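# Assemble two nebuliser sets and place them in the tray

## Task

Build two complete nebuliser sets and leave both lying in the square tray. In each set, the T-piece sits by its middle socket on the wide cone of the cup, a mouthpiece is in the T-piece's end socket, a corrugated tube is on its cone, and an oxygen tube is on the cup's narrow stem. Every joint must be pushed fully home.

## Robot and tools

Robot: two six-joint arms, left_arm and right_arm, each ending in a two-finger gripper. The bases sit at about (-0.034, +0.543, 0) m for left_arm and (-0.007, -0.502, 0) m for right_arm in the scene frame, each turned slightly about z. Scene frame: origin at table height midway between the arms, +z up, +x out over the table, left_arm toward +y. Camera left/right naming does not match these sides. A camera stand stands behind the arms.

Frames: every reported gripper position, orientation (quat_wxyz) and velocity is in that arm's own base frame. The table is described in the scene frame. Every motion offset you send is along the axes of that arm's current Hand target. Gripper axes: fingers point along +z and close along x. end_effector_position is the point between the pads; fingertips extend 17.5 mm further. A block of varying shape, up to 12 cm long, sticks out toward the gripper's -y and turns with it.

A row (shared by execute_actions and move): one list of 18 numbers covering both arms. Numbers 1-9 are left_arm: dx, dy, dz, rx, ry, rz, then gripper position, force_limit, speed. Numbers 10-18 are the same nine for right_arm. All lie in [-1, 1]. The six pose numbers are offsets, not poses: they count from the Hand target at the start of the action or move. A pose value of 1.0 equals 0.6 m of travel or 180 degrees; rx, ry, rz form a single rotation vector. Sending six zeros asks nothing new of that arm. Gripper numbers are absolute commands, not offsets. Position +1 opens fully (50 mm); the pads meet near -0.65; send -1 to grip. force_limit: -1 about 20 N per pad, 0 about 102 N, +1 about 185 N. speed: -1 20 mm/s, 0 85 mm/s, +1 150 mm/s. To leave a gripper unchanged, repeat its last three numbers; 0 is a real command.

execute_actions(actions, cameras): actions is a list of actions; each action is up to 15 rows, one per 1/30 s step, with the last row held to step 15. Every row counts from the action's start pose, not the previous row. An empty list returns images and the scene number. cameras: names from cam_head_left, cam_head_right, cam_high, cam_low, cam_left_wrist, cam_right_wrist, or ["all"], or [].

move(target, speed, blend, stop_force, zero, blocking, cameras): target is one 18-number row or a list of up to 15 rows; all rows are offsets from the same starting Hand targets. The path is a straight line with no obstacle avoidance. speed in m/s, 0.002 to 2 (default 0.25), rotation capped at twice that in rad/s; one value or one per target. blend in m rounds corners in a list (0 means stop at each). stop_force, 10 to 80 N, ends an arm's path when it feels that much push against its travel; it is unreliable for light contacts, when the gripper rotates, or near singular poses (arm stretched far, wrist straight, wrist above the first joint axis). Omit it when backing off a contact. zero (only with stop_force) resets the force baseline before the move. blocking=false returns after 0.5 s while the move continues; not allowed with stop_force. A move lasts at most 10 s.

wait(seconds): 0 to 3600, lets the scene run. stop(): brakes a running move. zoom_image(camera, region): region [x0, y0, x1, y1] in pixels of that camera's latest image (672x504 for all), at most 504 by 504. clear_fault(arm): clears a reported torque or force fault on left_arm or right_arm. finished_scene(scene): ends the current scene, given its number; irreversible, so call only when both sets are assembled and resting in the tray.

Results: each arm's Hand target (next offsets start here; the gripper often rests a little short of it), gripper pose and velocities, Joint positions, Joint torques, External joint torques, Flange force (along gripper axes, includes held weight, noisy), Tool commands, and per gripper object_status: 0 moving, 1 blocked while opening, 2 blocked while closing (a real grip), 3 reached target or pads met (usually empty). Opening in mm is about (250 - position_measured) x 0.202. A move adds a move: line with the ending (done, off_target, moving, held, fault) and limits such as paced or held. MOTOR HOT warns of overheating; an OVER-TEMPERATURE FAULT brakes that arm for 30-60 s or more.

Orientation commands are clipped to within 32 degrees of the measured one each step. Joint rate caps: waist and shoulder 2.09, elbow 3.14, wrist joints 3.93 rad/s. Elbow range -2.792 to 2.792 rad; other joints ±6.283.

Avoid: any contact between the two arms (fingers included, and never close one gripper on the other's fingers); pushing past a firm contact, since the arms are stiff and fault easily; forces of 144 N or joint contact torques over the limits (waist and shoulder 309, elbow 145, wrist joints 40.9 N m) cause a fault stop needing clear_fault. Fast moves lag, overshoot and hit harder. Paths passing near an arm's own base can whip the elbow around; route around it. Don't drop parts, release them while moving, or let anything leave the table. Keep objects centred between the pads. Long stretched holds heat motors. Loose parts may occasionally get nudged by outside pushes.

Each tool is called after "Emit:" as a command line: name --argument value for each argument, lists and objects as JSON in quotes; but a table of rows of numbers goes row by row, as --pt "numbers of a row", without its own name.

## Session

Emit:
execute_actions --actions '[]'

Scene clock: 0.00 s.
left_arm: end_effector_position=(+1.1372, -0.2371, +0.2334) position_measured=2 object_status=3 end_effector_quat_wxyz=(-0.223, -0.362, +0.778, -0.462) | right_arm: end_effector_position=(+0.5323, -0.0672, +0.3831) position_measured=3 object_status=3 end_effector_quat_wxyz=(-0.088, +0.953, +0.041, +0.286)
Joint positions: left_arm=[-0.014 1.216 0.349 -1.078 1.574 -2.46] | right_arm=[-0.403 -0.243 2.054 0.508 0.923 0.855]
Joint velocities: within noise
Joint torques (N m): no reading
External joint torques (N m): no reading
Flange force (N): no reading
Hand target: left_arm +1.1372, -0.2371, +0.2334; -0.223, -0.362, +0.778, -0.462 | right_arm +0.5323, -0.0672, +0.3831; -0.088, +0.953, +0.041, +0.286
Tool commands: left_gripper/position=+1.0 left_gripper/force_limit=+1.0 left_gripper/speed=+1.0 right_gripper/position=+1.0 right_gripper/force_limit=+1.0 right_gripper/speed=+1.0

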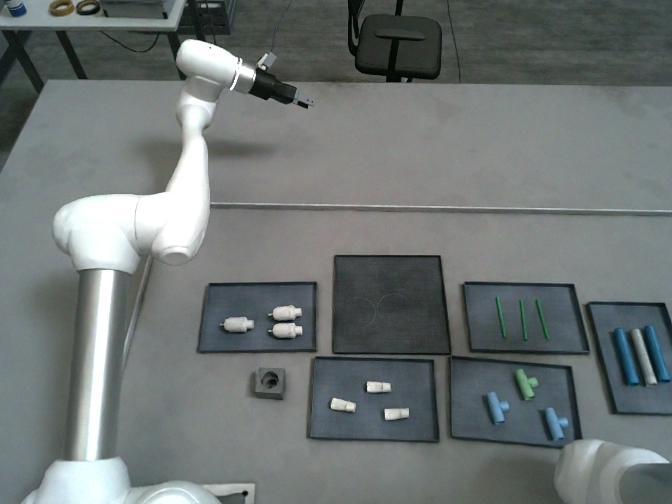

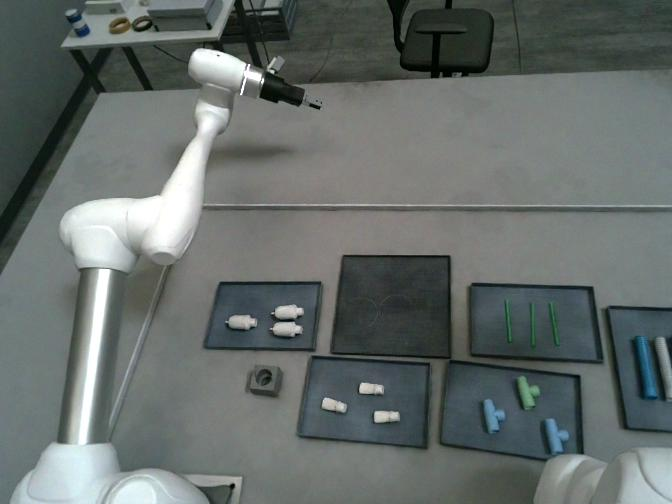

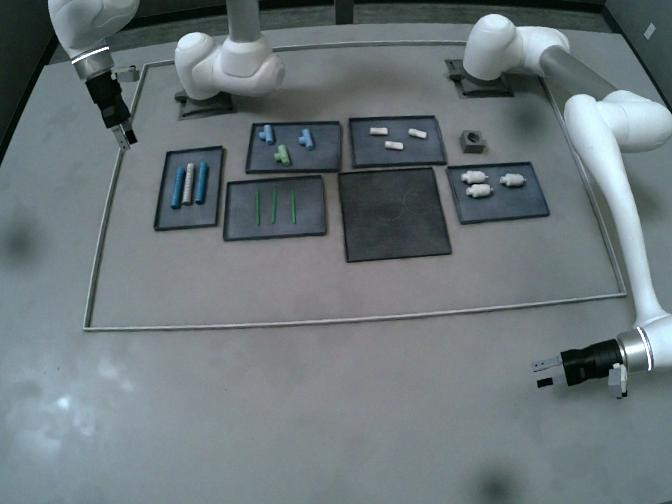

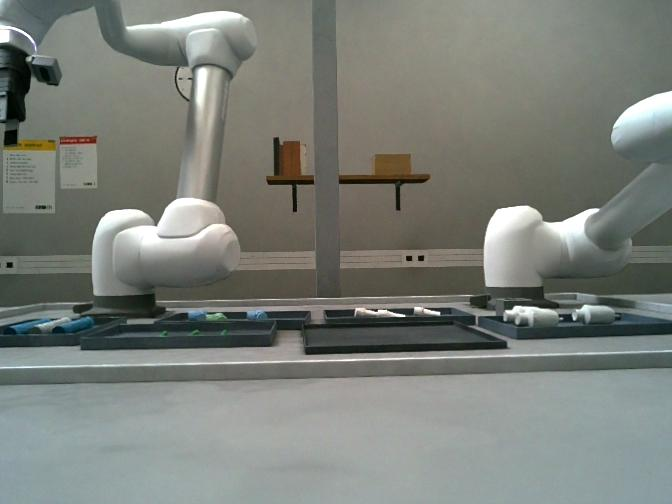

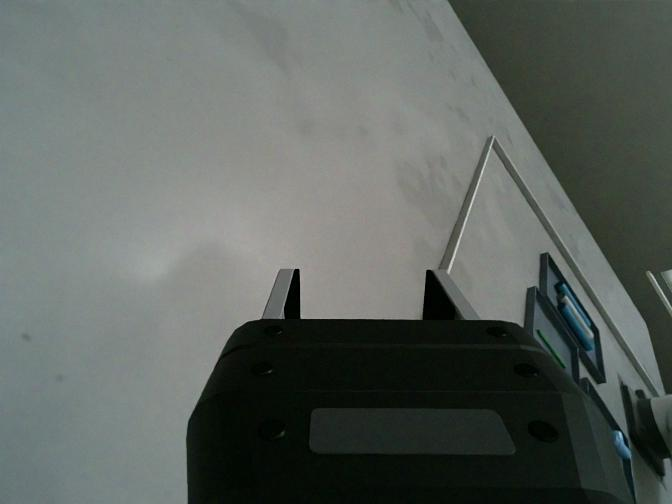

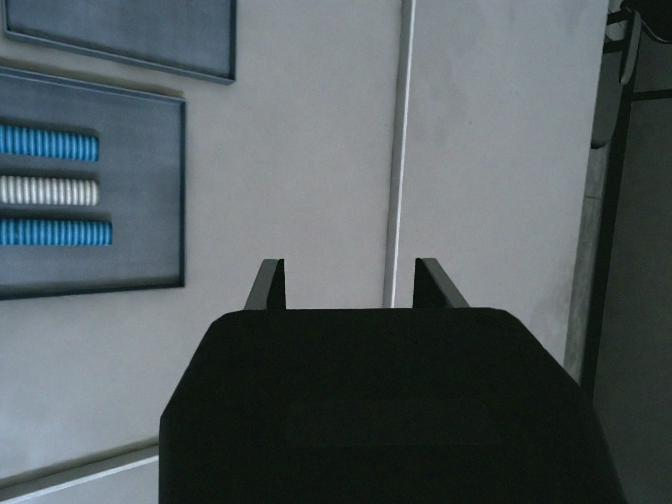

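Emit:
zoom_image --camera "cam_head_left" --region '[450, 355, 580, 450]'

Emit:
zoom_image --camera "cam_head_left" --region '[190, 275, 320, 355]'

Emit:
zoom_image --camera "cam_head_left" --region '[305, 355, 440, 445]'

Emit:
zoom_image --camera "cam_head_left" --region '[460, 275, 672, 420]'

Scaled by 3.877 from the camera's image (finer frame: 960x720).

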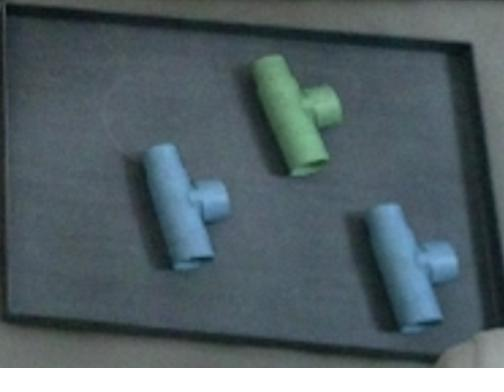

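Scaled by 3.877 from the camera's image (finer frame: 960x720).

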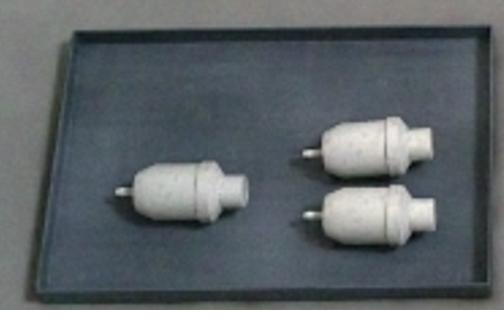

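Scaled by 3.733 from the camera's image (finer frame: 960x720).

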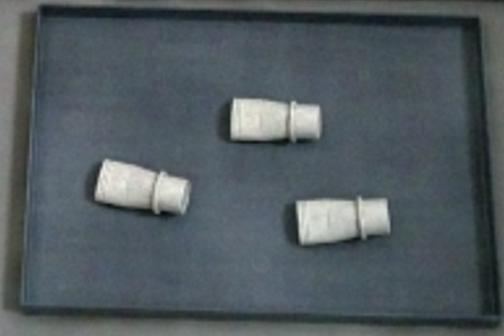

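Scaled by 2.377 from the camera's image (finer frame: 960x720).

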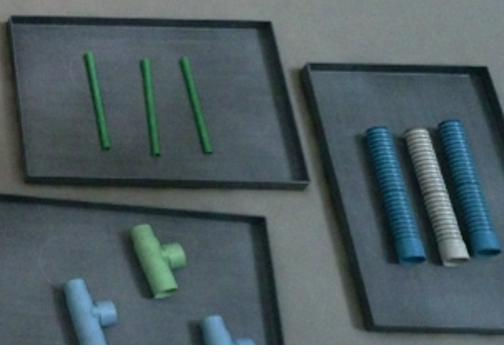

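Emit:
move --target '[0.7157,0.8511,-0.1361,-0.3214,-0.1483,0.2591,0.736,0,0,-0.1657,-0.5393,0.1923,0.0992,-0.1873,-0.457,0.2,0,0]' --speed 0.35 --cameras '["cam_left_wrist","cam_right_wrist"]'

Scene clock: 41.23 s.
left_arm: end_effector_position=(+0.4711, -0.1597, +0.2794) position_measured=43 object_status=3 end_effector_quat_wxyz=(+0.000, +0.018, +1.000, +0.000) | right_arm: end_effector_position=(+0.4701, +0.2697, +0.2803) position_measured=123 object_status=3 end_effector_quat_wxyz=(+0.000, +0.707, +0.707, +0.000)
Joint positions: left_arm=[-0.396 -0.041 1.981 0 1.2 -1.932] | right_arm=[0.457 0.031 1.909 0 1.201 0.457]
Joint torques (N m): left_arm=[2.2 -38.61 -40.61 4.21 -0.44 -0.15] | right_arm=[-2.02 -42.68 -39.53 3.89 0.2 0.04]
External joint torques (N m): left_arm=[-2.35 2.78 0.29 -0.24 0.4 0.15] | right_arm=[1.82 -1.49 -1.58 0.24 -0.16 -0.04]
Flange force (N): left_arm=[-2.3 -5.3 1.4] | right_arm=[3.1 -1.3 -2.6]
Hand target: left_arm +0.4710, -0.1597, +0.2795; +0.000, +0.018, +1.000, +0.000 | right_arm +0.4701, +0.2697, +0.2803; +0.000, +0.707, +0.707, +0.000
Off the commanded pose: left_arm 0.000 m, 0 deg | right_arm 0.000 m, 0 deg.
move: done

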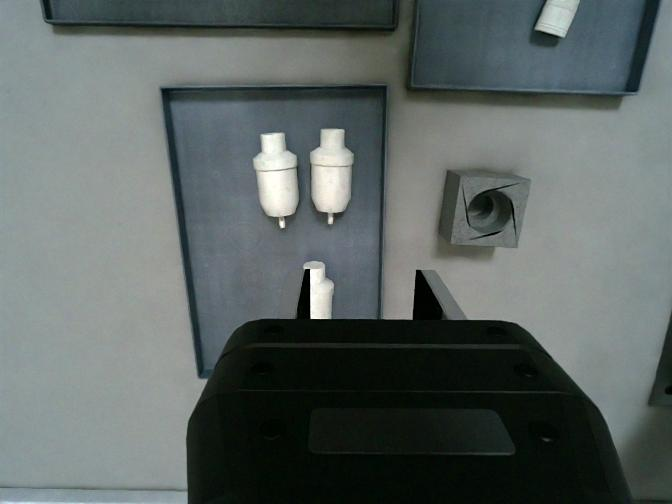

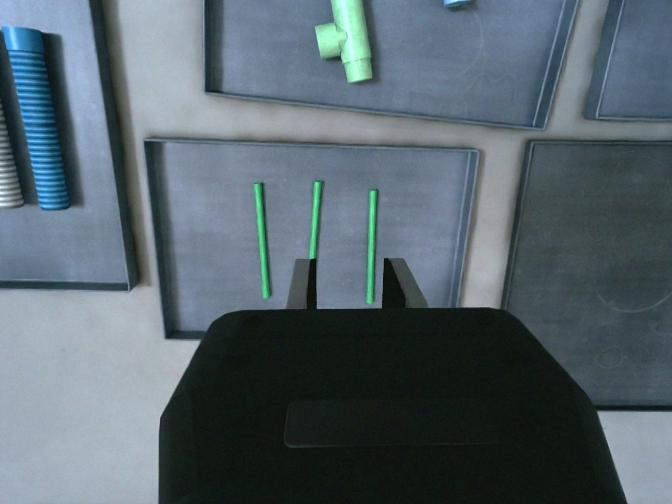

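Emit:
move --target '[-0.1122,0.0118,0.3147,0,0,-0.0222,0.736,0,0,0.0533,0.0758,0.317,0,0,0,0.2,0,0]' --speed 0.3

Emit:
move --target '[0,0,0.1083,0,0,0,0.736,0,0,0,0,0.114,0,0,0,0.2,0,0]' --speed 0.07 --stop_force 10 --cameras '["cam_left_wrist","cam_right_wrist"]'

Scene clock: 67.50 s.
left_arm: end_effector_position=(+0.5387, -0.1551, +0.0907) position_measured=43 object_status=3 end_effector_quat_wxyz=(+0.000, -0.017, +1.000, +0.000) | right_arm: end_effector_position=(+0.5157, +0.3017, +0.0901) position_measured=123 object_status=3 end_effector_quat_wxyz=(+0.000, +0.707, +0.707, +0.000)
Joint positions: left_arm=[-0.342 0.234 2.07 -0.001 0.836 -1.947] | right_arm=[0.472 0.285 2.001 0 0.854 0.471]
Joint torques (N m): left_arm=[1.5 -59.06 -33.06 3.44 -0.41 -0.17] | right_arm=[-2.08 -61.12 -31.66 3.16 0.22 0.02]
External joint torques (N m): left_arm=[-1.63 2.76 0.99 -0.27 0.38 0.17] | right_arm=[2.09 -2.32 -1.6 0.19 -0.18 -0.02]
Flange force (N): left_arm=[-1.1 -3.1 3.4] | right_arm=[3.0 -1.7 -3.5]
Hand target: left_arm +0.5387, -0.1551, +0.0907; +0.000, -0.017, +1.000, +0.000 | right_arm +0.5157, +0.3018, +0.0901; +0.000, +0.707, +0.707, +0.000
Off the commanded pose: left_arm 0.000 m, 0 deg | right_arm 0.000 m, 0 deg.
move: done

Scene clock: 69.27 s.
left_arm: end_effector_position=(+0.5388, -0.1551, +0.0257) position_measured=43 object_status=3 end_effector_quat_wxyz=(+0.000, -0.017, +1.000, +0.000) | right_arm: end_effector_position=(+0.5158, +0.3018, +0.0217) position_measured=123 object_status=3 end_effector_quat_wxyz=(+0.000, +0.707, +0.707, +0.000)
Joint positions: left_arm=[-0.342 0.321 2.112 -0.001 0.707 -1.947] | right_arm=[0.472 0.372 2.044 0 0.725 0.471]
Joint torques (N m): left_arm=[1.61 -63.58 -28.42 3.09 -0.5 -0.15] | right_arm=[-2.23 -66.62 -28.12 2.76 0.2 0.01]
External joint torques (N m): left_arm=[-1.91 2.51 0.22 -0.31 0.46 0.15] | right_arm=[1.87 -1.53 -1.23 0.19 -0.16 -0.01]
Flange force (N): left_arm=[-1.7 -3.8 2.8] | right_arm=[3.0 -1.1 -2.4]
Hand target: left_arm +0.5388, -0.1552, +0.0257; +0.000, -0.017, +1.000, +0.000 | right_arm +0.5158, +0.3018, +0.0217; +0.000, +0.707, +0.707, +0.000
Off the commanded pose: left_arm 0.000 m, 0 deg | right_arm 0.000 m, 0 deg.
move: done

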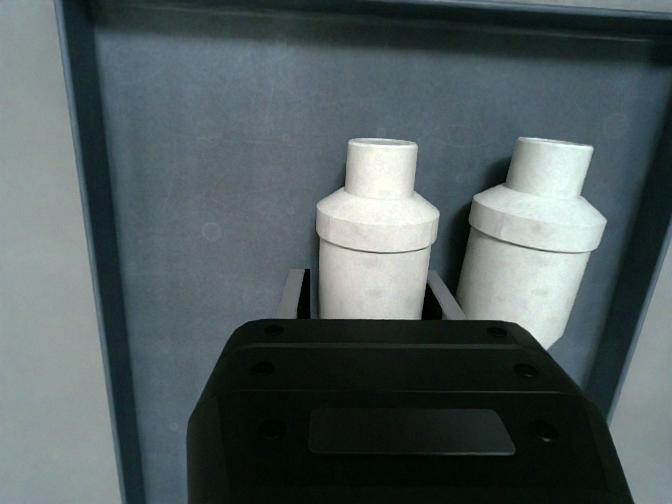

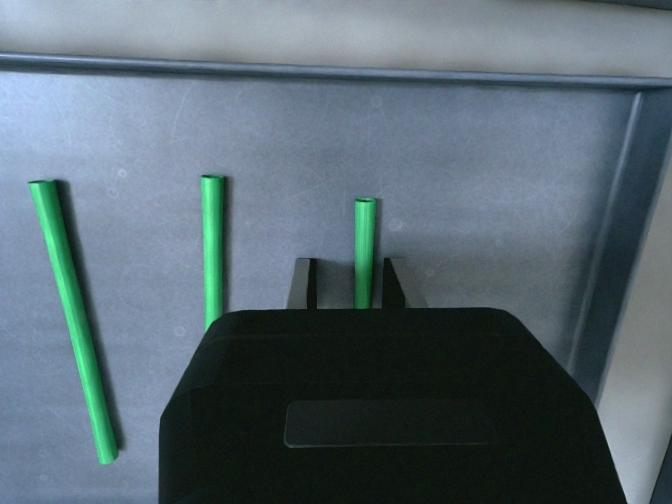

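Emit:
execute_actions --actions '[[[0,0,0,0,0,0,-1,0,-0.5,0,0,0,0,0,0,-1,-0.2,-0.5]],[[0,0,0,0,0,0,-1,0,-0.5,0,0,0,0,0,0,-1,-0.2,-0.5]]]'

Emit:
move --target '[0,0,-0.3,0,0,0,-1,0,-0.5,0,0,-0.3,0,0,0,-1,-0.2,-0.5]' --speed 0.2 --cameras '["cam_left_wrist","cam_right_wrist","cam_low"]'

Scene clock: 73.93 s.
left_arm: end_effector_position=(+0.5388, -0.1552, +0.0257) position_measured=69 object_status=2 end_effector_quat_wxyz=(+0.000, -0.017, +1.000, +0.000) | right_arm: end_effector_position=(+0.5158, +0.3018, +0.0217) position_measured=227 object_status=2 end_effector_quat_wxyz=(+0.000, +0.707, +0.707, +0.000)
Joint positions: left_arm=[-0.342 0.321 2.112 -0.001 0.707 -1.947] | right_arm=[0.472 0.372 2.044 0 0.725 0.471]
Joint torques (N m): left_arm=[1.77 -63.72 -28.42 3.1 -0.44 -0.15] | right_arm=[-1.94 -66.31 -28.17 2.76 0.22 0.07]
External joint torques (N m): left_arm=[-1.85 2.48 -0.01 -0.3 0.38 0.15] | right_arm=[1.82 -1.99 -1.11 0.18 -0.18 -0.07]
External joint torques at the end of the 1st action: left_arm=[-1.77 2.32 0.27 -0.33 0.42 0.15] | right_arm=[2.05 -2.06 -1.06 0.22 -0.15 -0.05]
Flange force (N): left_arm=[-2.0 -3.9 2.8] | right_arm=[2.4 -1.6 -2.9]
Flange force at the end of the 1st action (N): left_arm=[-1.4 -3.5 2.6] | right_arm=[2.7 -2.0 -3.1]
Hand target: left_arm +0.5388, -0.1552, +0.0257; +0.000, -0.017, +1.000, +0.000 | right_arm +0.5158, +0.3018, +0.0217; +0.000, +0.707, +0.707, +0.000
Off the commanded pose: left_arm 0.000 m, 0 deg | right_arm 0.000 m, 0 deg.

Scene clock: 75.23 s.
left_arm: end_effector_position=(+0.5386, -0.1550, +0.2057) position_measured=69 object_status=2 end_effector_quat_wxyz=(+0.000, -0.017, +1.000, +0.000) | right_arm: end_effector_position=(+0.5156, +0.3017, +0.2017) position_measured=227 object_status=2 end_effector_quat_wxyz=(+0.000, +0.707, +0.707, +0.000)
Joint positions: left_arm=[-0.342 0.115 1.965 0 1.061 -1.947] | right_arm=[0.472 0.174 1.903 0 1.064 0.471]
Joint torques (N m): left_arm=[1.74 -52.45 -37.96 3.97 -0.45 -0.11] | right_arm=[-2.07 -55.7 -37.14 3.63 0.23 0.02]
External joint torques (N m): left_arm=[-1.62 2.75 0.03 -0.23 0.4 0.11] | right_arm=[1.97 -1.6 -1.48 0.26 -0.19 -0.02]
Flange force (N): left_arm=[-3.0 -3.8 1.6] | right_arm=[3.0 -1.3 -2.5]
Hand target: left_arm +0.5386, -0.1550, +0.2057; +0.000, -0.017, +1.000, +0.000 | right_arm +0.5156, +0.3017, +0.2017; +0.000, +0.707, +0.707, +0.000
Off the commanded pose: left_arm 0.000 m, 0 deg | right_arm 0.000 m, 0 deg.
move: done
Images, in order (width x height): cam_low 672x504, cam_left_wrist 672x504, cam_right_wrist 672x504.

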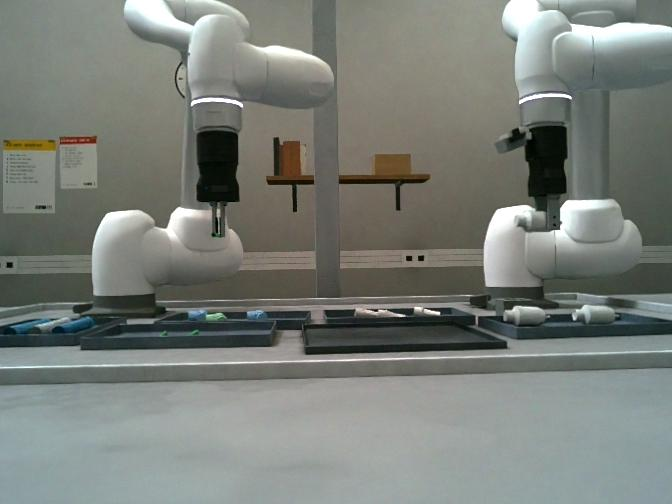

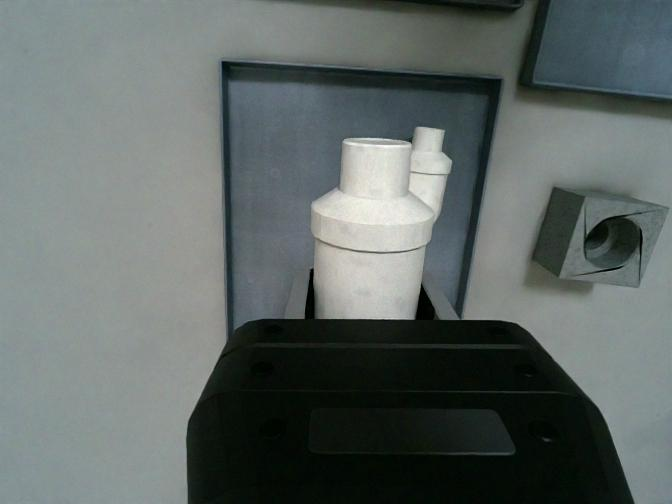

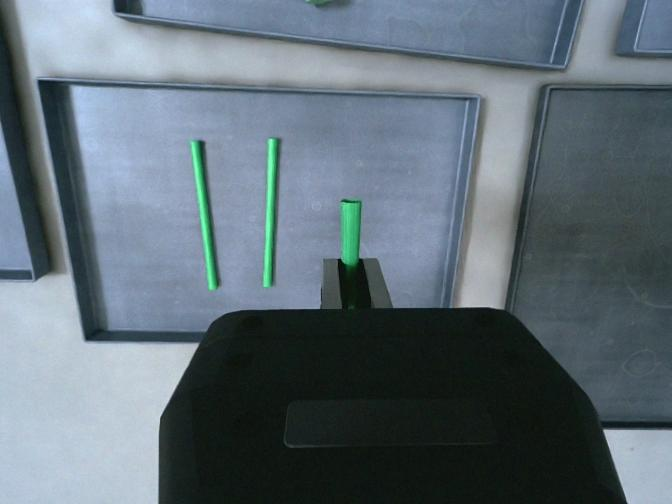

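Emit:
move --target '[0.095,-0.5945,0.0042,0,0,-0.72,-1,0,-0.5,0.2155,-0.2093,-0.0063,0,0,-0.24,-1,-0.2,-0.5]' --speed 0.25

Emit:
move --target '[0,0,0,0,0,0,-1,0,-0.5,0,0,0,-0.0278,0,0,-1,-0.2,-0.5]' --speed 0.15 --cameras '["cam_low","cam_high","cam_left_wrist","cam_right_wrist"]'

Emit:
zoom_image --camera "cam_low" --region '[270, 200, 370, 260]'

Emit:
zoom_image --camera "cam_high" --region '[310, 100, 400, 167]'

Scene clock: 92.80 s.
left_arm: end_effector_position=(+0.4940, -0.5135, +0.2034) position_measured=69 object_status=2 end_effector_quat_wxyz=(+0.000, +0.912, -0.410, +0.000) | right_arm: end_effector_position=(+0.3900, +0.4310, +0.2055) position_measured=227 object_status=2 end_effector_quat_wxyz=(+0.000, +0.397, +0.918, +0.000)
Joint positions: left_arm=[-0.853 0.342 1.678 0 1.121 -4.721] | right_arm=[0.776 0.146 1.928 0 1.066 0.022]
Joint torques (N m): left_arm=[1.61 -77.01 -39.46 4.22 -0.42 -0.18] | right_arm=[-1.96 -52.55 -37.09 3.61 0.17 -0.02]
External joint torques (N m): left_arm=[-1.63 2.9 0.52 -0.27 0.41 0.18] | right_arm=[1.76 -1.51 -1.47 0.25 -0.12 0.02]
Flange force (N): left_arm=[3.4 1.9 1.9] | right_arm=[3.1 0.3 -2.6]
Hand target: left_arm +0.4940, -0.5135, +0.2034; +0.000, +0.912, -0.410, +0.000 | right_arm +0.3900, +0.4310, +0.2055; +0.000, +0.397, +0.918, +0.000
Off the commanded pose: left_arm 0.000 m, 0 deg | right_arm 0.000 m, 0 deg.
move: done

Scene clock: 93.47 s.
left_arm: end_effector_position=(+0.4940, -0.5135, +0.2034) position_measured=69 object_status=2 end_effector_quat_wxyz=(+0.000, +0.912, -0.410, +0.000) | right_arm: end_effector_position=(+0.3900, +0.4310, +0.2055) position_measured=227 object_status=2 end_effector_quat_wxyz=(+0.018, +0.397, +0.917, +0.040)
Joint positions: left_arm=[-0.853 0.342 1.678 0 1.121 -4.721] | right_arm=[0.777 0.109 1.974 -0.003 0.97 0.024]
Joint torques (N m): left_arm=[1.77 -76.89 -39.48 4.22 -0.41 -0.13] | right_arm=[-2.17 -48.73 -37.07 3.58 -0.04 0.02]
External joint torques (N m): left_arm=[-1.52 2.7 0.4 -0.24 0.4 0.13] | right_arm=[2.21 -1.62 -1.6 0.25 -0.17 -0.02]
Flange force (N): left_arm=[3.4 1.8 1.6] | right_arm=[3.9 0.4 -2.7]
Hand target: left_arm +0.4940, -0.5135, +0.2034; +0.000, +0.912, -0.410, +0.000 | right_arm +0.3900, +0.4310, +0.2055; +0.018, +0.397, +0.917, +0.040
Off the commanded pose: left_arm 0.000 m, 0 deg | right_arm 0.000 m, 0 deg.
move: done
Images, in order (width x height): cam_high 672x504, cam_low 672x504, cam_left_wrist 672x504, cam_right_wrist 672x504.

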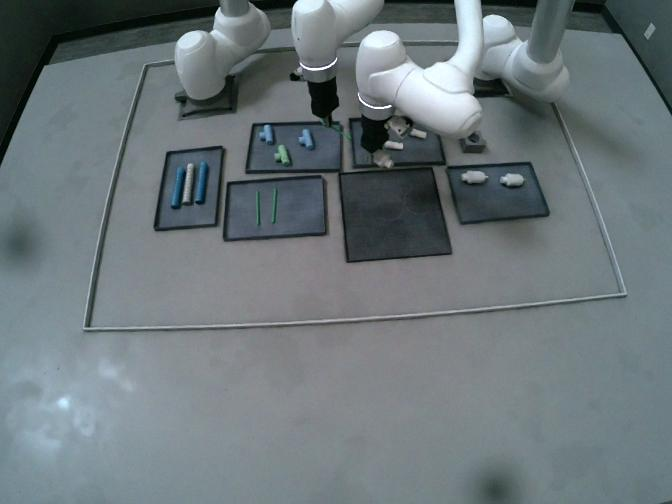

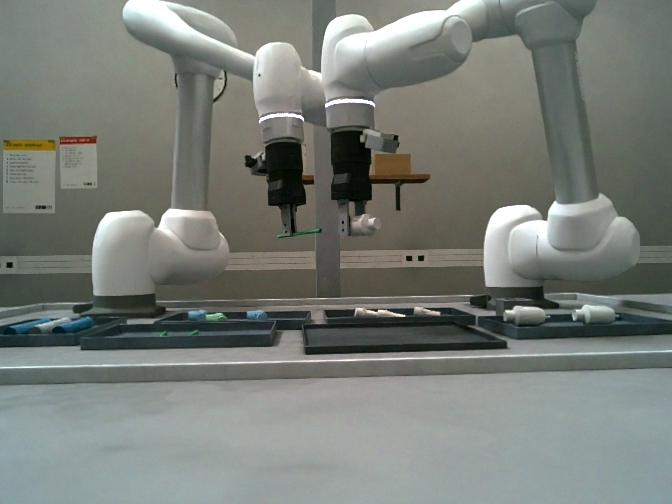

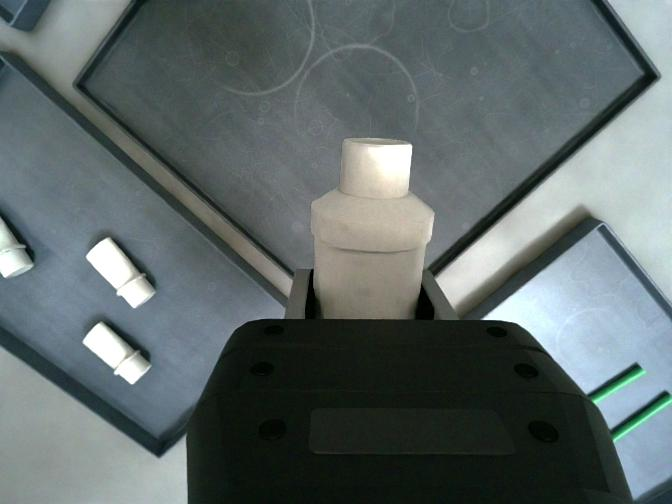

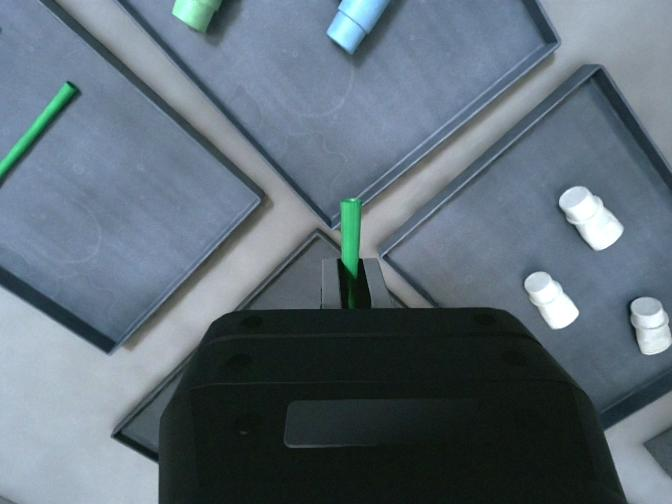

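Scaled by 5.040 from the camera's image (finer frame: 960x720).

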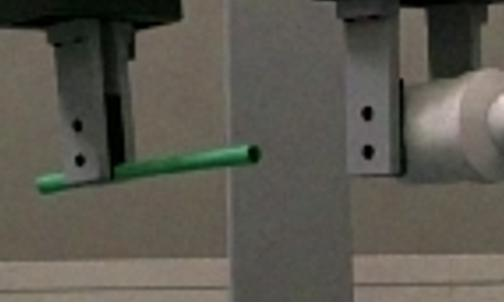

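Scaled by 5.600 from the camera's image (finer frame: 960x720).

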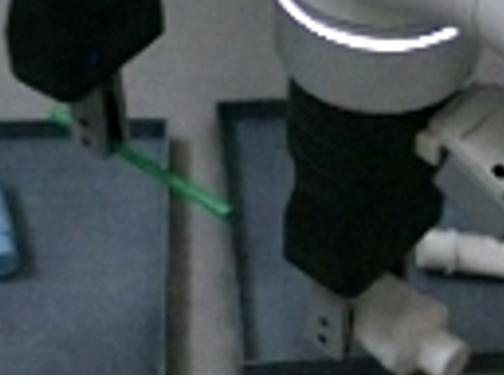

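Emit:
move --target '[0,0,0,0,0,0,-1,0,-0.5,0,0.0996,0.0087,0,0,0,-1,-0.2,-0.5]' --speed 0.015 --stop_force 10 --cameras '["cam_low","cam_high"]'

Emit:
zoom_image --camera "cam_low" --region '[290, 210, 370, 260]'

Emit:
zoom_image --camera "cam_high" --region '[310, 110, 400, 177]'

Scene clock: 105.17 s.
left_arm: end_effector_position=(+0.4940, -0.5135, +0.2034) position_measured=69 object_status=2 end_effector_quat_wxyz=(+0.000, +0.912, -0.410, +0.001) | right_arm: end_effector_position=(+0.4316, +0.4701, +0.2054) position_measured=227 object_status=2 end_effector_quat_wxyz=(+0.017, +0.397, +0.917, +0.040)
Joint positions: left_arm=[-0.853 0.342 1.678 0 1.121 -4.721] | right_arm=[0.775 0.195 1.872 -0.002 0.987 0.022]
Joint torques (N m): left_arm=[-11.33 -75.43 -38.16 -0.32 -0.34 -0.14] | right_arm=[-3.16 -58.99 -48.61 3.44 -5.79 0.02]
External joint torques (N m): left_arm=[11.26 1.5 -0.76 4.26 0.33 0.14] | right_arm=[2.82 -0.69 9.53 0.43 5.57 -0.02]
Flange force (N): left_arm=[4.1 -16.2 -0.2] | right_arm=[3.2 -16.5 -2.4]
Hand target: left_arm +0.4940, -0.5135, +0.2034; +0.000, +0.912, -0.410, +0.000 | right_arm +0.4316, +0.4701, +0.2054; +0.017, +0.397, +0.917, +0.040 (not the last commanded pose)
Off the commanded pose: left_arm 0.000 m, 0 deg | right_arm 0.003 m, 0 deg.
move: contact (right_arm)
Images, in order (width x height): cam_high 672x504, cam_low 672x504.

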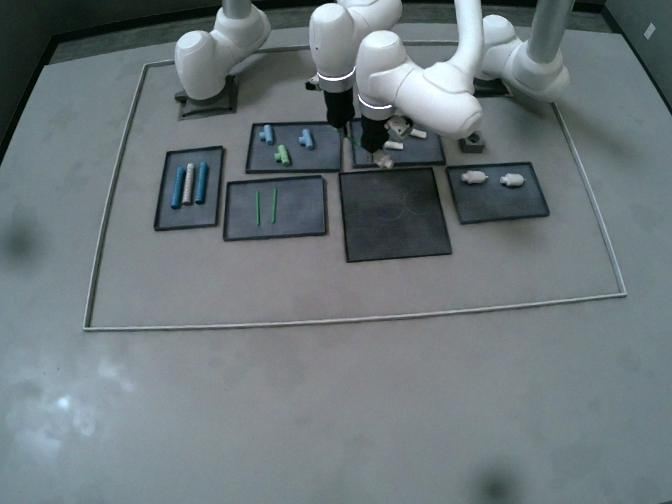

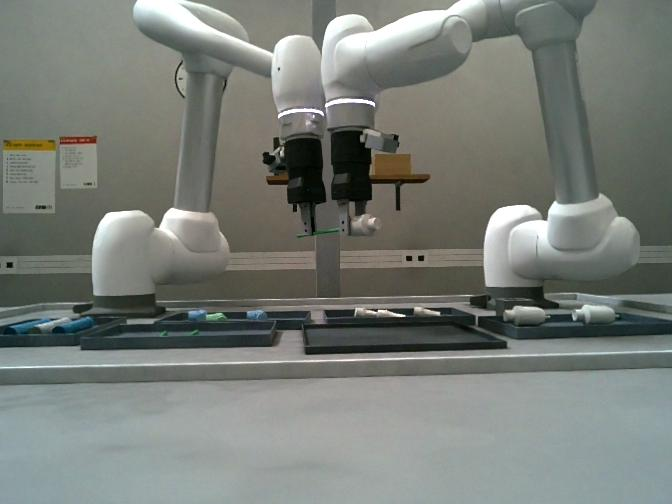

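Scaled by 6.300 from the camera's image (finer frame: 960x720).

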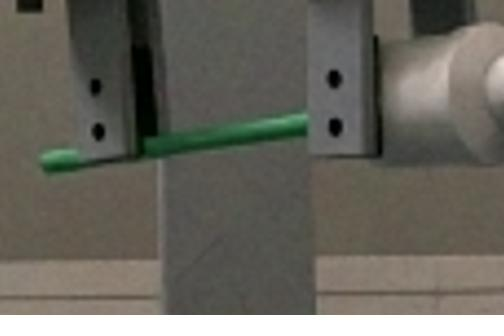

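Scaled by 5.600 from the camera's image (finer frame: 960x720).

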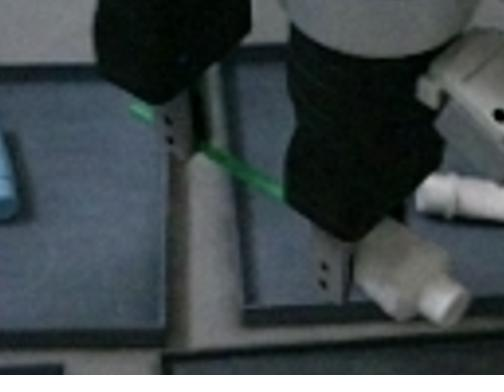

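Emit:
move --target '[0,0,0,0,0,0,-1,0,-0.5,0,-0.003,0,0,0,0,-1,-0.2,-0.5]' --speed 0.03

Emit:
move --target '[0,0,0,0,0,0,-1,0,-0.5,0.005,0,0,0,0,0,-1,-0.2,-0.5]' --speed 0.03

Emit:
move --target '[0,0,0,0,0,0,-1,0,-0.5,-0.01,0,0,0,0,0,-1,-0.2,-0.5]' --speed 0.03

Emit:
move --target '[0,0,0,0,0,0,-1,0,-0.5,0.005,0,0.005,0,0,0,-1,-0.2,-0.5]' --speed 0.03

Scene clock: 112.83 s.
left_arm: end_effector_position=(+0.4940, -0.5135, +0.2034) position_measured=69 object_status=2 end_effector_quat_wxyz=(+0.000, +0.912, -0.410, +0.000) | right_arm: end_effector_position=(+0.4303, +0.4688, +0.2052) position_measured=227 object_status=2 end_effector_quat_wxyz=(+0.017, +0.397, +0.917, +0.040)
Joint positions: left_arm=[-0.853 0.342 1.678 0 1.121 -4.721] | right_arm=[0.775 0.192 1.875 -0.002 0.986 0.022]
Joint torques (N m): left_arm=[1.62 -76.65 -39.37 4.19 -0.42 -0.17] | right_arm=[-2.01 -57.87 -37.54 3.65 -0.02 0.03]
External joint torques (N m): left_arm=[-1.99 2.42 0.29 -0.24 0.41 0.17] | right_arm=[1.69 -1.52 -1.5 0.22 -0.2 -0.03]
Flange force (N): left_arm=[3.2 2.4 1.3] | right_arm=[2.7 0.6 -2.4]
Hand target: left_arm +0.4940, -0.5135, +0.2034; +0.000, +0.912, -0.410, +0.000 | right_arm +0.4303, +0.4688, +0.2052; +0.017, +0.397, +0.917, +0.040
Off the commanded pose: left_arm 0.000 m, 0 deg | right_arm 0.000 m, 0 deg.
move: done

Scene clock: 113.33 s.
left_arm: end_effector_position=(+0.4940, -0.5135, +0.2034) position_measured=69 object_status=2 end_effector_quat_wxyz=(+0.000, +0.912, -0.410, +0.000) | right_arm: end_effector_position=(+0.4282, +0.4710, +0.2053) position_measured=227 object_status=2 end_effector_quat_wxyz=(+0.017, +0.397, +0.917, +0.040)
Joint positions: left_arm=[-0.853 0.342 1.678 0 1.121 -4.721] | right_arm=[0.78 0.193 1.875 -0.003 0.986 0.027]
Joint torques (N m): left_arm=[1.8 -76.61 -39.36 4.22 -0.44 -0.15] | right_arm=[-2.09 -58.14 -37.72 3.64 0 0.03]
External joint torques (N m): left_arm=[-2.21 2.59 0.38 -0.28 0.43 0.15] | right_arm=[1.89 -1.34 -1.22 0.22 -0.21 -0.03]
Flange force (N): left_arm=[3.2 2.8 1.5] | right_arm=[3.0 0.3 -1.9]
Hand target: left_arm +0.4940, -0.5135, +0.2034; +0.000, +0.912, -0.410, +0.000 | right_arm +0.4282, +0.4710, +0.2052; +0.017, +0.397, +0.917, +0.040
Off the commanded pose: left_arm 0.000 m, 0 deg | right_arm 0.000 m, 0 deg.
move: done

Scene clock: 113.83 s.
left_arm: end_effector_position=(+0.4940, -0.5135, +0.2034) position_measured=69 object_status=2 end_effector_quat_wxyz=(+0.000, +0.912, -0.410, +0.000) | right_arm: end_effector_position=(+0.4323, +0.4667, +0.2052) position_measured=227 object_status=2 end_effector_quat_wxyz=(+0.017, +0.397, +0.917, +0.040)
Joint positions: left_arm=[-0.853 0.342 1.678 0 1.121 -4.721] | right_arm=[0.77 0.192 1.876 -0.002 0.986 0.017]
Joint torques (N m): left_arm=[1.66 -76.83 -39.48 4.2 -0.43 -0.13] | right_arm=[-1.99 -57.42 -37.73 3.62 -0.06 0.03]
External joint torques (N m): left_arm=[-1.97 2.29 0.19 -0.23 0.41 0.13] | right_arm=[1.82 -2.04 -1.29 0.25 -0.16 -0.03]
Flange force (N): left_arm=[3.2 2.5 1.1] | right_arm=[2.8 -0.5 -2.8]
Hand target: left_arm +0.4940, -0.5135, +0.2034; +0.000, +0.912, -0.410, +0.000 | right_arm +0.4323, +0.4666, +0.2052; +0.017, +0.397, +0.917, +0.040
Off the commanded pose: left_arm 0.000 m, 0 deg | right_arm 0.000 m, 0 deg.
move: done

Scene clock: 114.33 s.
left_arm: end_effector_position=(+0.4940, -0.5135, +0.2034) position_measured=69 object_status=2 end_effector_quat_wxyz=(+0.000, +0.912, -0.410, +0.000) | right_arm: end_effector_position=(+0.4305, +0.4690, +0.2023) position_measured=227 object_status=2 end_effector_quat_wxyz=(+0.017, +0.397, +0.917, +0.040)
Joint positions: left_arm=[-0.853 0.342 1.678 0 1.121 -4.721] | right_arm=[0.775 0.195 1.878 -0.002 0.981 0.022]
Joint torques (N m): left_arm=[1.72 -76.96 -39.36 4.19 -0.43 -0.11] | right_arm=[-2.51 -57.94 -37.49 3.63 -0.03 0.02]
External joint torques (N m): left_arm=[-1.87 3.08 0.43 -0.25 0.42 0.11] | right_arm=[2.3 -1.85 -1.48 0.23 -0.19 -0.02]
Flange force (N): left_arm=[3.8 2.3 1.9] | right_arm=[3.7 0.1 -2.7]
Hand target: left_arm +0.4940, -0.5135, +0.2034; +0.000, +0.912, -0.410, +0.000 | right_arm +0.4305, +0.4690, +0.2023; +0.017, +0.397, +0.917, +0.040
Off the commanded pose: left_arm 0.000 m, 0 deg | right_arm 0.000 m, 0 deg.
move: done

Emit:
move --target '[0,0,0,0,0,0,-1,0,-0.5,0,0.0021,-0.0249,0,0,0,-1,-0.2,-0.5]' --speed 0.015 --stop_force 10

Scene clock: 123.23 s.
left_arm: end_effector_position=(+0.4940, -0.5135, +0.2034) position_measured=69 object_status=2 end_effector_quat_wxyz=(+0.000, +0.912, -0.410, +0.000) | right_arm: end_effector_position=(+0.4304, +0.4690, +0.2172) position_measured=227 object_status=2 end_effector_quat_wxyz=(+0.017, +0.397, +0.917, +0.040)
Joint positions: left_arm=[-0.853 0.342 1.678 0 1.121 -4.721] | right_arm=[0.775 0.183 1.862 -0.002 1.009 0.022]
Joint torques (N m): left_arm=[1.36 -76.62 -39.47 4.09 -0.41 -0.15] | right_arm=[-2.37 -57.32 -38.19 3.69 -0.21 -0.06]
External joint torques (N m): left_arm=[-1.54 2.38 0.41 -0.14 0.4 0.15] | right_arm=[2.49 -1.81 -1.27 0.24 0 0.06]
Flange force (N): left_arm=[2.9 1.8 1.4] | right_arm=[4.1 -0.2 -2.8]
Hand target: left_arm +0.4940, -0.5135, +0.2034; +0.000, +0.912, -0.410, +0.000 | right_arm +0.4304, +0.4690, +0.2172; +0.017, +0.397, +0.917, +0.040
Off the commanded pose: left_arm 0.000 m, 0 deg | right_arm 0.000 m, 0 deg.
move: done

Emit:
move --target '[0,0,0,0,0,0,-1,0,-0.5,0,0.03,0.0026,0,0,0,-1,-0.2,-0.5]' --speed 0.015 --stop_force 10 --cameras '["cam_low","cam_high"]'

Emit:
zoom_image --camera "cam_low" --region '[290, 210, 370, 260]'

Emit:
zoom_image --camera "cam_high" --region '[310, 110, 400, 177]'

Scene clock: 130.07 s.
left_arm: end_effector_position=(+0.4940, -0.5135, +0.2034) position_measured=69 object_status=2 end_effector_quat_wxyz=(+0.000, +0.912, -0.410, +0.000) | right_arm: end_effector_position=(+0.4314, +0.4700, +0.2174) position_measured=227 object_status=2 end_effector_quat_wxyz=(+0.017, +0.397, +0.917, +0.040)
Joint positions: left_arm=[-0.853 0.342 1.678 0 1.121 -4.721] | right_arm=[0.775 0.185 1.859 -0.002 1.009 0.022]
Joint torques (N m): left_arm=[-10.36 -77.97 -40.2 -0.14 -0.4 -0.16] | right_arm=[-3.14 -55.4 -46.25 3.48 -5.23 0.05]
External joint torques (N m): left_arm=[10.34 3.88 1.22 4.09 0.4 0.16] | right_arm=[3.18 -3.86 6.72 0.45 5.02 -0.05]
Flange force (N): left_arm=[3.5 -14.9 3.3] | right_arm=[3.8 -16.0 -6.4]
Hand target: left_arm +0.4940, -0.5135, +0.2034; +0.000, +0.912, -0.410, +0.000 | right_arm +0.4314, +0.4699, +0.2174; +0.017, +0.397, +0.917, +0.040 (not the last commanded pose)
Off the commanded pose: left_arm 0.000 m, 0 deg | right_arm 0.017 m, 0 deg.
move: contact (right_arm)
Images, in order (width x height): cam_high 672x504, cam_low 672x504.

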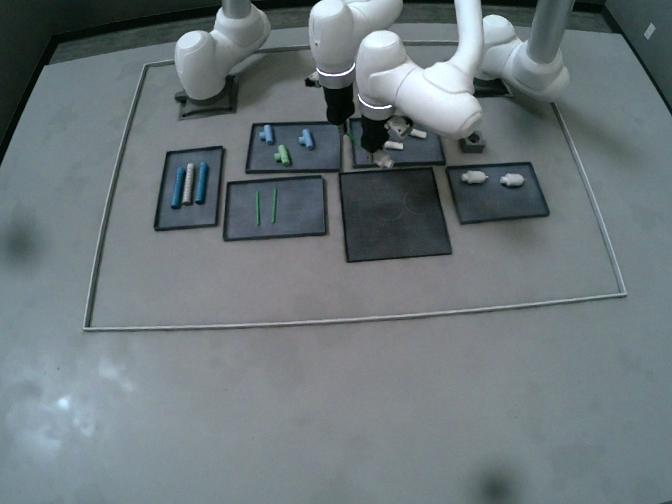

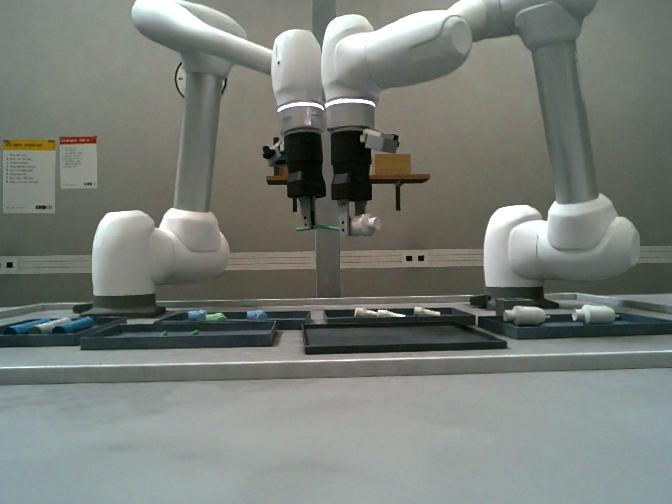

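Scaled by 6.300 from the camera's image (finer frame: 960x720).

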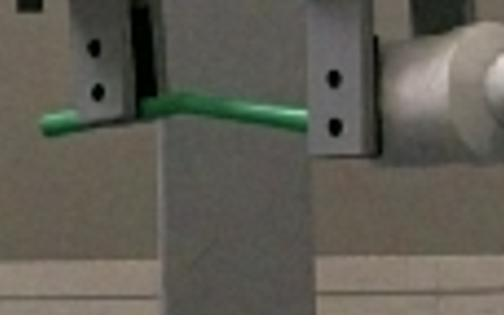

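Scaled by 5.600 from the camera's image (finer frame: 960x720).

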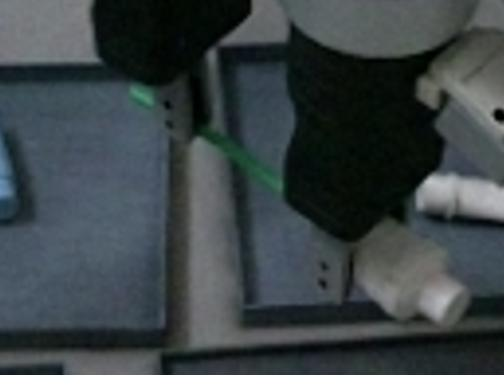

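Emit:
move --target '[0,0,0,0,0,0,-1,0,-0.5,0,-0.0043,0.0199,0,0,0,-1,-0.2,-0.5]' --speed 0.03

Emit:
move --target '[0,0,0,0,0,0,-1,0,-0.5,0,0.03,0.0026,0,0,0,-1,-0.2,-0.5]' --speed 0.01 --stop_force 30 --cameras '["cam_low"]'

Emit:
zoom_image --camera "cam_low" --region '[290, 210, 370, 260]'

Scene clock: 135.90 s.
left_arm: end_effector_position=(+0.4940, -0.5135, +0.2034) position_measured=69 object_status=2 end_effector_quat_wxyz=(+0.000, +0.912, -0.410, +0.000) | right_arm: end_effector_position=(+0.4303, +0.4689, +0.2053) position_measured=227 object_status=2 end_effector_quat_wxyz=(+0.017, +0.397, +0.917, +0.040)
Joint positions: left_arm=[-0.853 0.342 1.678 0 1.121 -4.721] | right_arm=[0.775 0.193 1.875 -0.002 0.987 0.022]
Joint torques (N m): left_arm=[1.82 -77.02 -39.47 4.2 -0.42 -0.16] | right_arm=[-1.96 -57.78 -37.63 3.62 -0.06 0.06]
External joint torques (N m): left_arm=[-2.13 2.84 0.33 -0.24 0.4 0.16] | right_arm=[1.52 -1.59 -1.5 0.25 -0.17 -0.06]
Flange force (N): left_arm=[3.7 2.6 1.6] | right_arm=[2.4 0.5 -2.5]
Hand target: left_arm +0.4940, -0.5135, +0.2034; +0.000, +0.912, -0.410, +0.000 | right_arm +0.4303, +0.4689, +0.2053; +0.017, +0.397, +0.917, +0.040
Off the commanded pose: left_arm 0.000 m, 0 deg | right_arm 0.000 m, 0 deg.
move: done

Scene clock: 137.07 s.
left_arm: end_effector_position=(+0.4940, -0.5135, +0.2034) position_measured=69 object_status=2 end_effector_quat_wxyz=(+0.000, +0.912, -0.410, +0.000) | right_arm: end_effector_position=(+0.4327, +0.4712, +0.2051) position_measured=227 object_status=2 end_effector_quat_wxyz=(+0.017, +0.397, +0.917, +0.040)
Joint positions: left_arm=[-0.853 0.342 1.678 0 1.121 -4.721] | right_arm=[0.775 0.198 1.869 -0.002 0.988 0.022]
Joint torques (N m): left_arm=[-26.94 -73.51 -36.77 -5.85 -0.31 -0.16] | right_arm=[-4.6 -59.9 -62.35 3.23 -12.79 0.02]
External joint torques (N m): left_arm=[27.34 -0.5 -2.25 9.82 0.29 0.16] | right_arm=[4.52 0.24 23.39 0.64 12.57 -0.02]
Flange force (N): left_arm=[4.4 -38.8 -3.1] | right_arm=[4.3 -38.4 -2.1]
Hand target: left_arm +0.4940, -0.5135, +0.2034; +0.000, +0.912, -0.410, +0.000 | right_arm +0.4326, +0.4712, +0.2051; +0.017, +0.397, +0.917, +0.040 (not the last commanded pose)
Off the commanded pose: left_arm 0.000 m, 0 deg | right_arm 0.015 m, 0 deg.
move: contact (right_arm)

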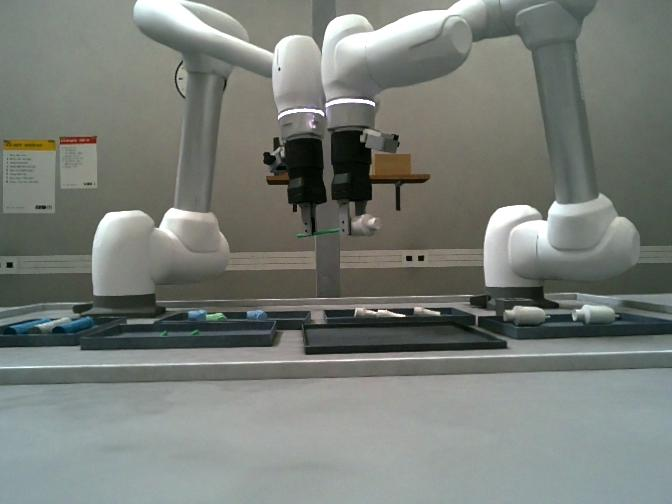

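Scaled by 6.300 from the camera's image (finer frame: 960x720).

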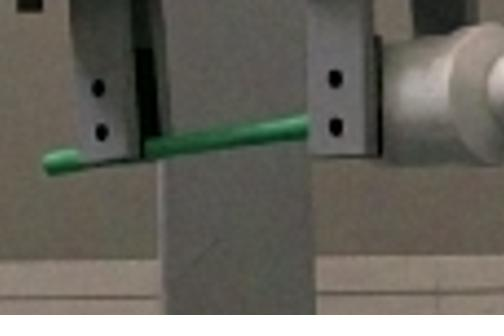

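Emit:
move --target '[0,0,0,0,0,0,-1,0,-0.5,0,-0.0083,-0.0007,0,0,0,-1,-0.2,-0.5]' --speed 0.01

Scene clock: 140.40 s.
left_arm: end_effector_position=(+0.4940, -0.5135, +0.2034) position_measured=69 object_status=2 end_effector_quat_wxyz=(+0.000, +0.912, -0.410, +0.000) | right_arm: end_effector_position=(+0.4290, +0.4677, +0.2051) position_measured=227 object_status=2 end_effector_quat_wxyz=(+0.017, +0.397, +0.917, +0.040)
Joint positions: left_arm=[-0.853 0.342 1.678 0 1.121 -4.721] | right_arm=[0.775 0.19 1.878 -0.002 0.986 0.022]
Joint torques (N m): left_arm=[1.65 -76.78 -39.29 4.23 -0.42 -0.17] | right_arm=[-2.21 -57.74 -37.57 3.65 -0.04 0.01]
External joint torques (N m): left_arm=[-1.66 2.55 0.27 -0.28 0.41 0.17] | right_arm=[2.07 -1.8 -1.48 0.23 -0.17 -0.01]
Flange force (N): left_arm=[3.4 1.9 1.4] | right_arm=[3.3 0.1 -2.7]
Hand target: left_arm +0.4940, -0.5135, +0.2034; +0.000, +0.912, -0.410, +0.000 | right_arm +0.4290, +0.4677, +0.2051; +0.017, +0.397, +0.917, +0.040
Off the commanded pose: left_arm 0.000 m, 0 deg | right_arm 0.000 m, 0 deg.
move: done

Emit:
move --pt "0 0 0 0 0 0 -1 0 -0.5 0 -0.0332 -0.0029 0 0 0 -1 -0.2 -0.5" --pt "0 0 0 0 0 0 -1 0 -0.5 0 -0.0324 -0.0119 0 0 0 -1 -0.2 -0.5" --speed 0.05

Emit:
move --target '[0,0,0,0,0,0,-1,0,-0.5,0,0.05,0.0044,0,0,0,-1,-0.2,-0.5]' --speed 0.015 --stop_force 10 --cameras '["cam_low"]'

Emit:
zoom_image --camera "cam_low" --region '[290, 210, 370, 260]'

Scene clock: 149.07 s.
left_arm: end_effector_position=(+0.4940, -0.5135, +0.2034) position_measured=69 object_status=2 end_effector_quat_wxyz=(+0.000, +0.912, -0.410, +0.000) | right_arm: end_effector_position=(+0.4144, +0.4540, +0.2105) position_measured=227 object_status=2 end_effector_quat_wxyz=(+0.017, +0.397, +0.917, +0.040)
Joint positions: left_arm=[-0.853 0.342 1.678 0 1.121 -4.721] | right_arm=[0.776 0.156 1.909 -0.002 0.99 0.023]
Joint torques (N m): left_arm=[1.7 -76.71 -39.52 4.2 -0.41 -0.18] | right_arm=[-2.21 -53.86 -37.51 3.66 -0.04 0.04]
External joint torques (N m): left_arm=[-1.59 2.7 0.57 -0.24 0.4 0.18] | right_arm=[2.12 -1.34 -1.43 0.21 -0.18 -0.04]
Flange force (N): left_arm=[3.0 1.9 1.8] | right_arm=[3.5 0.6 -2.2]
Hand target: left_arm +0.4940, -0.5135, +0.2034; +0.000, +0.912, -0.410, +0.000 | right_arm +0.4144, +0.4541, +0.2105; +0.017, +0.397, +0.917, +0.040
Off the commanded pose: left_arm 0.000 m, 0 deg | right_arm 0.000 m, 0 deg.
move: done

Scene clock: 151.43 s.
left_arm: end_effector_position=(+0.4940, -0.5135, +0.2034) position_measured=69 object_status=2 end_effector_quat_wxyz=(+0.000, +0.912, -0.410, +0.000) | right_arm: end_effector_position=(+0.4313, +0.4699, +0.2104) position_measured=227 object_status=2 end_effector_quat_wxyz=(+0.017, +0.397, +0.917, +0.040)
Joint positions: left_arm=[-0.853 0.342 1.678 0 1.121 -4.721] | right_arm=[0.775 0.191 1.866 -0.002 0.998 0.022]
Joint torques (N m): left_arm=[-11.15 -76.67 -39.27 -0.3 -0.39 -0.16] | right_arm=[-3.2 -57.43 -47.48 3.46 -5.57 0.04]
External joint torques (N m): left_arm=[11.07 2.95 0.36 4.24 0.38 0.16] | right_arm=[3.17 -2.06 8.36 0.43 5.36 -0.04]
Flange force (N): left_arm=[3.9 -15.9 1.8] | right_arm=[3.8 -16.4 -4.1]
Hand target: left_arm +0.4940, -0.5135, +0.2034; +0.000, +0.912, -0.410, +0.000 | right_arm +0.4313, +0.4699, +0.2104; +0.017, +0.397, +0.917, +0.040 (not the last commanded pose)
Off the commanded pose: left_arm 0.000 m, 0 deg | right_arm 0.007 m, 0 deg.
move: contact (right_arm)

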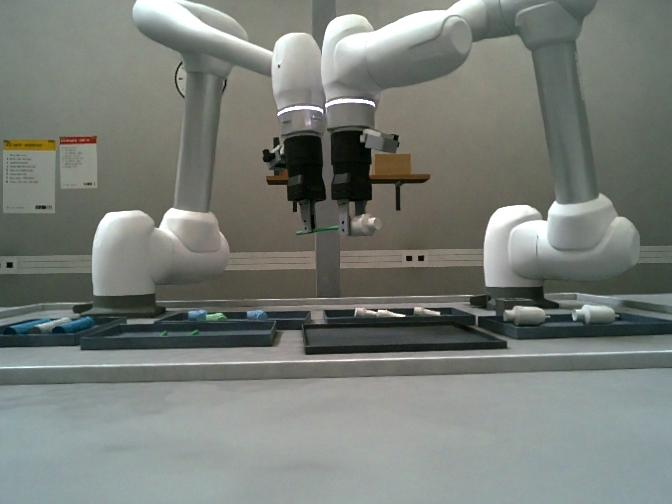

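Scaled by 6.300 from the camera's image (finer frame: 960x720).

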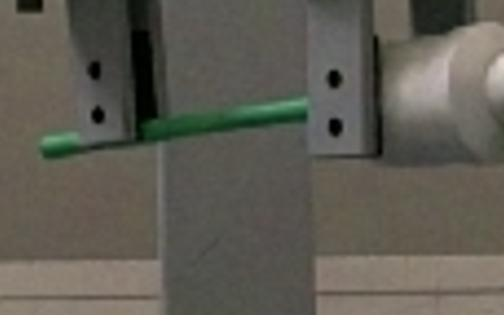

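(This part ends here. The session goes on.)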